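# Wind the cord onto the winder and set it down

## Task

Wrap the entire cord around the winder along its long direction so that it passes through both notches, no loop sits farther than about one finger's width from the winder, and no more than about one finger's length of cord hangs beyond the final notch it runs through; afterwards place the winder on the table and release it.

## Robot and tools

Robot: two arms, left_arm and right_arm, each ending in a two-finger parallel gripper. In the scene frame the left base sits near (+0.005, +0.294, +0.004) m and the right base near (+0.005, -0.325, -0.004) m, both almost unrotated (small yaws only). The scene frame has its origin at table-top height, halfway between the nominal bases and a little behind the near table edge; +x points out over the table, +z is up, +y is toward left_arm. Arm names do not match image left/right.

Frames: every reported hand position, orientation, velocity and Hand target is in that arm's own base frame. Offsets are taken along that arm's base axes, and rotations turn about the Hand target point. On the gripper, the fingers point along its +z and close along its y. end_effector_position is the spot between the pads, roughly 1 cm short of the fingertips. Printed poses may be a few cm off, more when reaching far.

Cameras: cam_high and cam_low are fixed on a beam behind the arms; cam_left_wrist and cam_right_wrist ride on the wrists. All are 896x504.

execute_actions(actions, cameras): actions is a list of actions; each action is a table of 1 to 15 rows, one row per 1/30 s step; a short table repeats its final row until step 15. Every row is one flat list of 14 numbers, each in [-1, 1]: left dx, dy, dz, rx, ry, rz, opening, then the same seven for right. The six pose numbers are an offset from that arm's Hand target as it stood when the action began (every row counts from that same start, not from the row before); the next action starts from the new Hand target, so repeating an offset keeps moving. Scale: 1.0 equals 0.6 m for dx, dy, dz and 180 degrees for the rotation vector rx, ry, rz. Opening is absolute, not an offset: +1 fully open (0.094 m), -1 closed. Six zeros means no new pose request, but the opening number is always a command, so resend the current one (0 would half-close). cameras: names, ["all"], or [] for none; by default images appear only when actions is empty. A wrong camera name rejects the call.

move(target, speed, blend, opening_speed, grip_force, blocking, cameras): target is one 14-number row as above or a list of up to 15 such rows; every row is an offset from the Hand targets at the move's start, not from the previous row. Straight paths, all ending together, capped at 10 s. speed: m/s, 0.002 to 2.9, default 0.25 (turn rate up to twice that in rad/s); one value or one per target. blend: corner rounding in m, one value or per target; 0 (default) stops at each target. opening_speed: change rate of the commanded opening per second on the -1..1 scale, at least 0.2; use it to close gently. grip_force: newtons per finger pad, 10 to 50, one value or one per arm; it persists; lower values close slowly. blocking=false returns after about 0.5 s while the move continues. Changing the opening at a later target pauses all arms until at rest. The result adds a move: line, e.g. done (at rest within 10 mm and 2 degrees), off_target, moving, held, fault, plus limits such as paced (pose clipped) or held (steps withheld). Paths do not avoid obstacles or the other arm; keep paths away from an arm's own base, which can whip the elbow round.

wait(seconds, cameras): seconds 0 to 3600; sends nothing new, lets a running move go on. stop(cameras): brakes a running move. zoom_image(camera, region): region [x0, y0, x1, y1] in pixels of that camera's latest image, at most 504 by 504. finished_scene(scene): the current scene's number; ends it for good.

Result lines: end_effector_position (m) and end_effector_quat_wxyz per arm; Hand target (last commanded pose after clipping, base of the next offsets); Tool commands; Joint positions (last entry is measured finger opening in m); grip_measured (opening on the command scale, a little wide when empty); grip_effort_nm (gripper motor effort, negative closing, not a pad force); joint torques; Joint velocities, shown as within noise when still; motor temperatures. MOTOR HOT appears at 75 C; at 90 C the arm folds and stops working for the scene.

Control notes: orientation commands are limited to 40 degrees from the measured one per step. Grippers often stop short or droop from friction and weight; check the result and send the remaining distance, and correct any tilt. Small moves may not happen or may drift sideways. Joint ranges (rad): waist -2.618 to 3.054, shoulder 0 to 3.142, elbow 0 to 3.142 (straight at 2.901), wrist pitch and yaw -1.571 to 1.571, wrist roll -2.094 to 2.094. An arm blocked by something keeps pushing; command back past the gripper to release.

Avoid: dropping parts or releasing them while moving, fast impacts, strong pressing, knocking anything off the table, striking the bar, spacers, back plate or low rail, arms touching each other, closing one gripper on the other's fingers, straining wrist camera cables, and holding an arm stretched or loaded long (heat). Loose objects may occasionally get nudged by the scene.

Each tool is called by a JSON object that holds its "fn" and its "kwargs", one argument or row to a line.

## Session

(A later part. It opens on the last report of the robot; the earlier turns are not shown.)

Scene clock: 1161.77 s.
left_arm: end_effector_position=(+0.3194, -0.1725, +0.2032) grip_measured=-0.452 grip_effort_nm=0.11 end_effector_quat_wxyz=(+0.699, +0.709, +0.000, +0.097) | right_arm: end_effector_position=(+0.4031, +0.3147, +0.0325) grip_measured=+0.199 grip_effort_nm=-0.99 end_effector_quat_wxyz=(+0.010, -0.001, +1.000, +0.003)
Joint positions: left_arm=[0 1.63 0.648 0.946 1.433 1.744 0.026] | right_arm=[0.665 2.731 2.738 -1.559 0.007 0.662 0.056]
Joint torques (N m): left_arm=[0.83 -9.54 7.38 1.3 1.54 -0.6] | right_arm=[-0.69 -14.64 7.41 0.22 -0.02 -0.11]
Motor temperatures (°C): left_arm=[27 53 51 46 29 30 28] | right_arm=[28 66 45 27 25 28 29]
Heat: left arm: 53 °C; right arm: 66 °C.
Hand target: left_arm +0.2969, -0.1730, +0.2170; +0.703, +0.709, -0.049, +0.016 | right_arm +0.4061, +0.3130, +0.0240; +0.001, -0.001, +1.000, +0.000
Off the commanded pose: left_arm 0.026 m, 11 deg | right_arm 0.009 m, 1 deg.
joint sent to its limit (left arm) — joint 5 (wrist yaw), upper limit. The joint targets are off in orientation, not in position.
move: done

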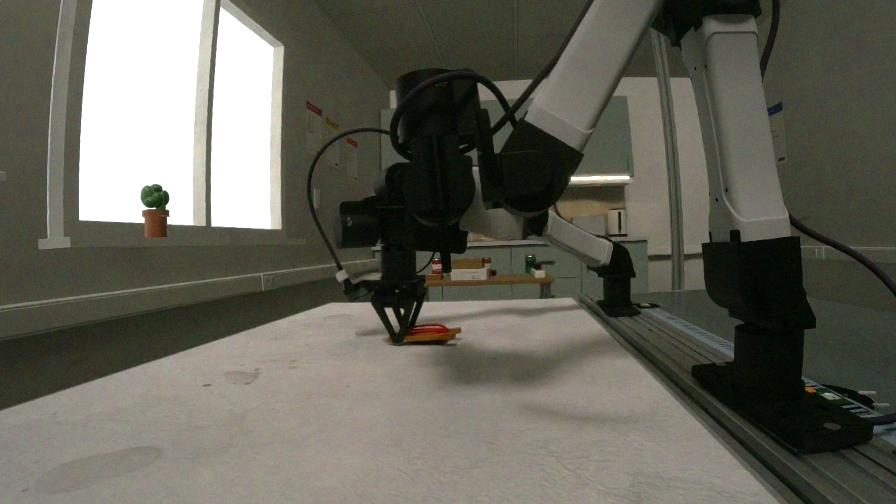

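{"fn": "move", "kwargs": {
  "target": [
    [0,0,0,0,0,0,-0.45,0,0,-0.0083,0,0,0,0.12],
    [0,0,0,0,0,0,-0.45,0,0,-0.0083,0,0,0,0.45]
  ],
  "speed": 0.05,
  "opening_speed": 0.6,
  "cameras": ["cam_low","cam_right_wrist"]
}}

{"fn": "zoom_image", "kwargs": {
  "camera": "cam_low",
  "region": [340, 280, 500, 360]
}}

Scene clock: 1165.23 s.
left_arm: end_effector_position=(+0.3194, -0.1725, +0.2032) grip_measured=-0.452 grip_effort_nm=0.11 end_effector_quat_wxyz=(+0.699, +0.709, +0.000, +0.097) | right_arm: end_effector_position=(+0.4026, +0.3142, +0.0284) grip_measured=+0.448 grip_effort_nm=0.14 end_effector_quat_wxyz=(+0.006, -0.001, +1.000, +0.001)
Joint positions: left_arm=[0 1.63 0.648 0.946 1.433 1.744 0.026] | right_arm=[0.665 2.74 2.738 -1.559 0.007 0.662 0.068]
Joint torques (N m): left_arm=[0.83 -9.52 7.38 1.3 1.54 -0.59] | right_arm=[-0.7 -15.17 6.39 0.32 -0.02 -0.11]
Motor temperatures (°C): left_arm=[27 53 51 45 30 30 28] | right_arm=[28 67 45 26 25 28 29]
Heat: left arm: 53 °C; right arm: 67 °C.
Hand target: left_arm +0.2969, -0.1730, +0.2170; +0.703, +0.709, -0.049, +0.016 | right_arm +0.4061, +0.3130, +0.0190; +0.001, -0.001, +1.000, +0.000
Off the commanded pose: left_arm 0.026 m, 11 deg | right_arm 0.010 m, 1 deg.
joint sent to its limit (left arm) — joint 5 (wrist yaw), upper limit. The joint targets are off in orientation, not in position.
move: done; target 2's new opening was sent with right_arm's hand 0.014 m and 1 deg from that target

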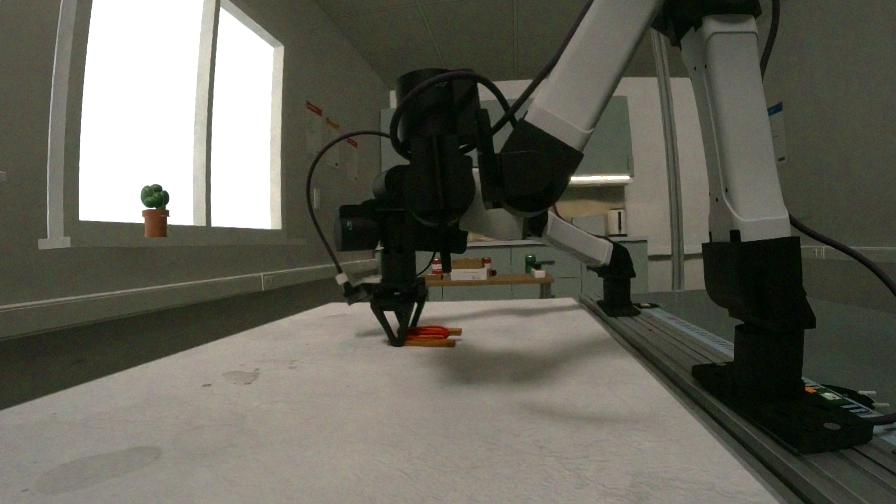

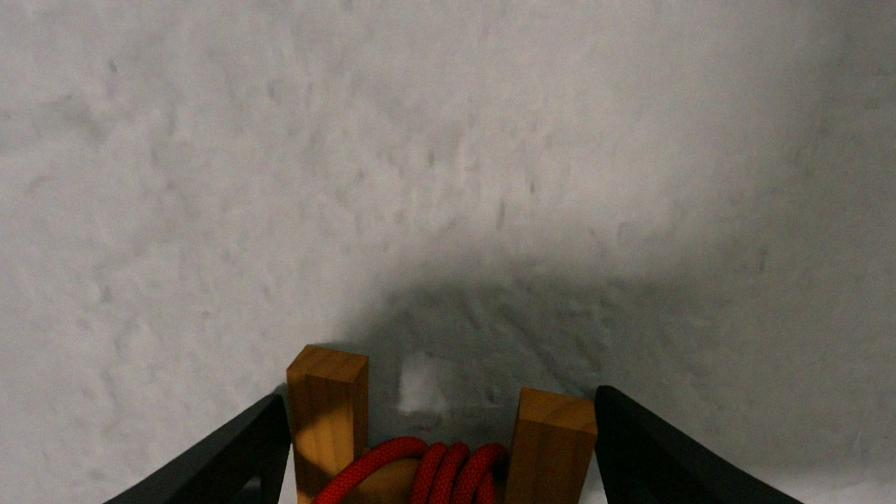

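Scaled by 3.150 from the camera's image (finer frame: 1280x720).

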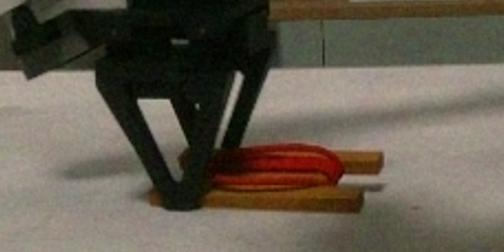

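{"fn": "move", "kwargs": {
  "target": [
    [0,0,0,0,0,0,-0.45,0.005,0,0.1,0,0,0,0.45],
    [0,0,0,0,0,0,-0.45,-0.13,0,0.2,0,0,0,0.45]
  ],
  "speed": [0.15,0.25],
  "blend": [0.02,0],
  "cameras": ["cam_right_wrist","cam_low"]
}}

{"fn": "zoom_image", "kwargs": {
  "camera": "cam_low",
  "region": [340, 280, 500, 360]
}}

Scene clock: 1169.37 s.
left_arm: end_effector_position=(+0.3194, -0.1725, +0.2032) grip_measured=-0.452 grip_effort_nm=0.11 end_effector_quat_wxyz=(+0.699, +0.709, +0.000, +0.097) | right_arm: end_effector_position=(+0.3326, +0.3177, +0.1262) grip_measured=+0.448 grip_effort_nm=0.14 end_effector_quat_wxyz=(+0.022, -0.012, +1.000, +0.016)
Joint positions: left_arm=[0 1.63 0.648 0.946 1.433 1.744 0.026] | right_arm=[0.765 2.347 2.396 -1.566 0.007 0.741 0.068]
Joint torques (N m): left_arm=[0.83 -9.54 7.38 1.3 1.54 -0.59] | right_arm=[-0.2 -19.14 3.88 0.24 -0.01 0.13]
Motor temperatures (°C): left_arm=[27 52 52 45 30 30 28] | right_arm=[28 69 45 26 25 28 28]
Heat: left arm: 52 °C; right arm: 69 °C.
Hand target: left_arm +0.2969, -0.1730, +0.2170; +0.703, +0.709, -0.049, +0.016 | right_arm +0.3280, +0.3130, +0.1390; +0.001, -0.001, +1.000, +0.000
Off the commanded pose: left_arm 0.026 m, 11 deg | right_arm 0.014 m, 3 deg.
joint sent to its limit (left arm) — joint 5 (wrist yaw), upper limit. The joint targets are off in orientation, not in position.
joint sent to its limit (right arm) — joint 4 (wrist pitch), lower limit. The joint targets are off in orientation, not in position.
move: off_target (right_arm)
Images, in order (width x height): cam_low 896x504, cam_right_wrist 896x504.

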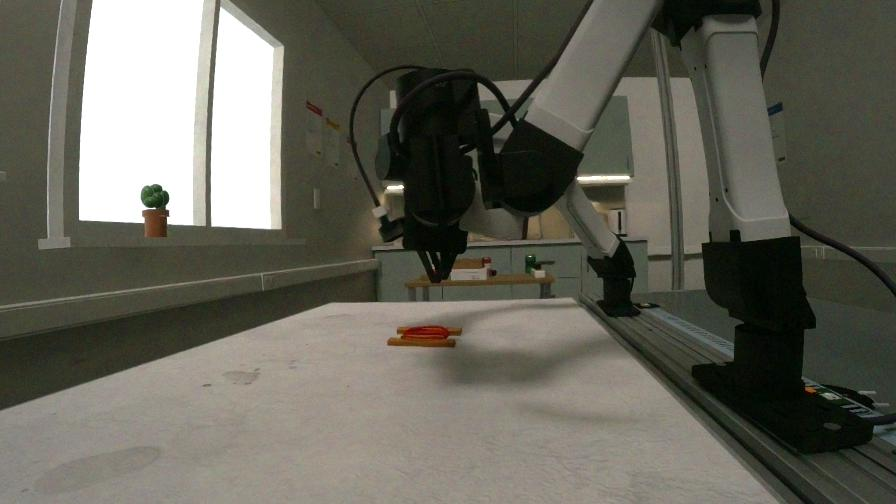

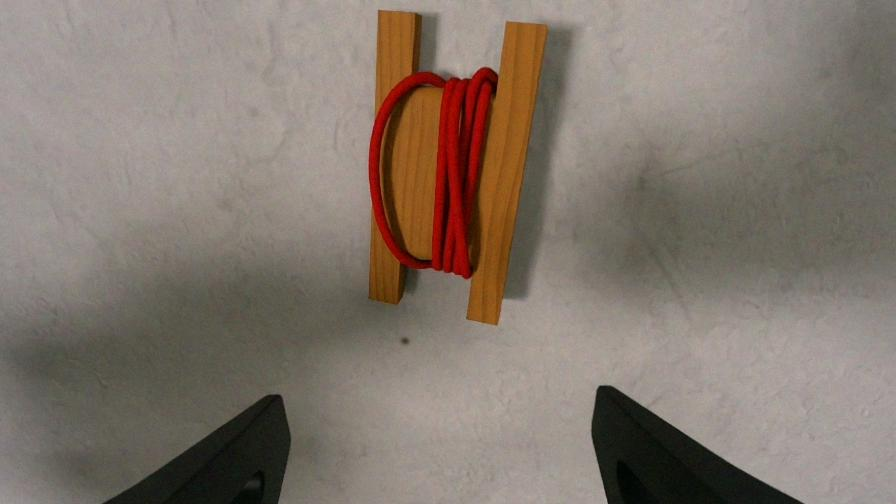

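Scaled by 3.150 from the camera's image (finer frame: 1280x720).

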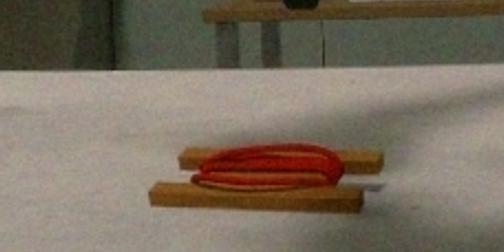

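{"fn": "move", "kwargs": {
  "target": [
    [0,0,0,0,0,0,-0.45,-0.05,-0.15,0.15,0,0,0,0.45],
    [0,0,0,0,0,0,-0.45,-0.28,-0.4,0.19,0,0,0,0.45]
  ],
  "speed": 0.35,
  "blend": [0.04,0],
  "cameras": ["cam_high","cam_low"]
}}

{"fn": "zoom_image", "kwargs": {
  "camera": "cam_high",
  "region": [400, 230, 490, 290]
}}

{"fn": "zoom_image", "kwargs": {
  "camera": "cam_low",
  "region": [370, 310, 480, 360]
}}

Scene clock: 1178.43 s.
left_arm: end_effector_position=(+0.3194, -0.1725, +0.2032) grip_measured=-0.452 grip_effort_nm=0.11 end_effector_quat_wxyz=(+0.699, +0.709, +0.000, +0.097) | right_arm: end_effector_position=(+0.1647, +0.0764, +0.2572) grip_measured=+0.448 grip_effort_nm=0.14 end_effector_quat_wxyz=(+0.176, +0.005, +0.981, +0.081)
Joint positions: left_arm=[0 1.63 0.648 0.946 1.433 1.744 0.026] | right_arm=[0.438 1.025 1.409 -1.566 0.004 0.446 0.068]
Joint torques (N m): left_arm=[0.83 -9.54 7.38 1.3 1.54 -0.59] | right_arm=[-0.76 -2.3 3.63 0.88 -0.02 -0.13]
Motor temperatures (°C): left_arm=[27 52 53 44 31 30 28] | right_arm=[28 73 45 26 25 28 28]
Heat: left arm: 53 °C; right arm: 73 °C.
Hand target: left_arm +0.2969, -0.1730, +0.2170; +0.703, +0.709, -0.049, +0.016 | right_arm +0.1600, +0.0730, +0.2530; +0.001, -0.001, +1.000, +0.000
Off the commanded pose: left_arm 0.026 m, 11 deg | right_arm 0.007 m, 22 deg.
joint sent to its limit (left arm) — joint 5 (wrist yaw), upper limit. The joint targets are off in orientation, not in position.
joint sent to its limit (right arm) — joint 4 (wrist pitch), lower limit. The joint targets are off in orientation, not in position.
move: off_target (right_arm)

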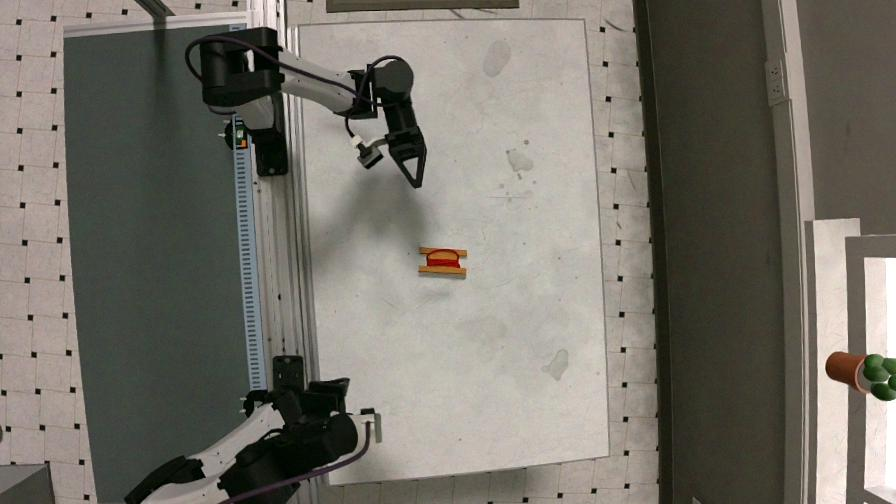

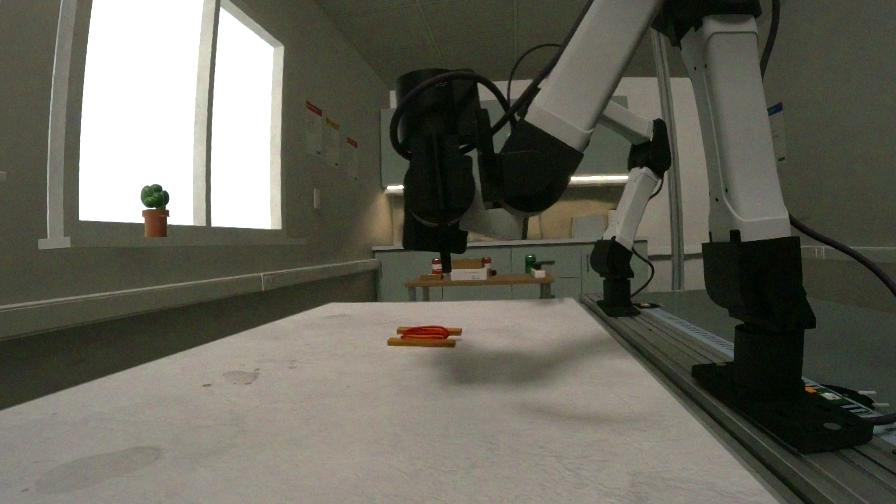

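Scaled by 5.600 from the camera's image (finer frame: 1280x720).

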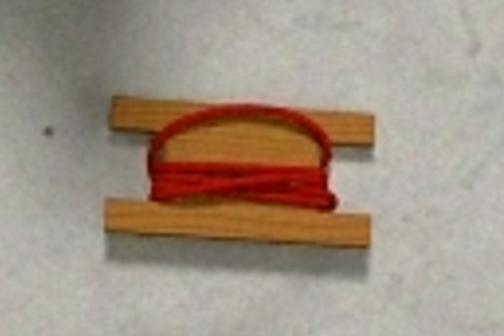

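Scaled by 4.582 from the camera's image (finer frame: 1280x720).

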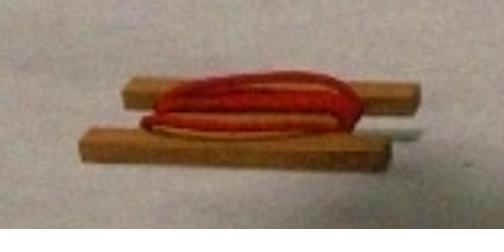

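{"fn": "finished_scene", "kwargs": {
  "scene": 1
}}

The scene is finished: the task was done.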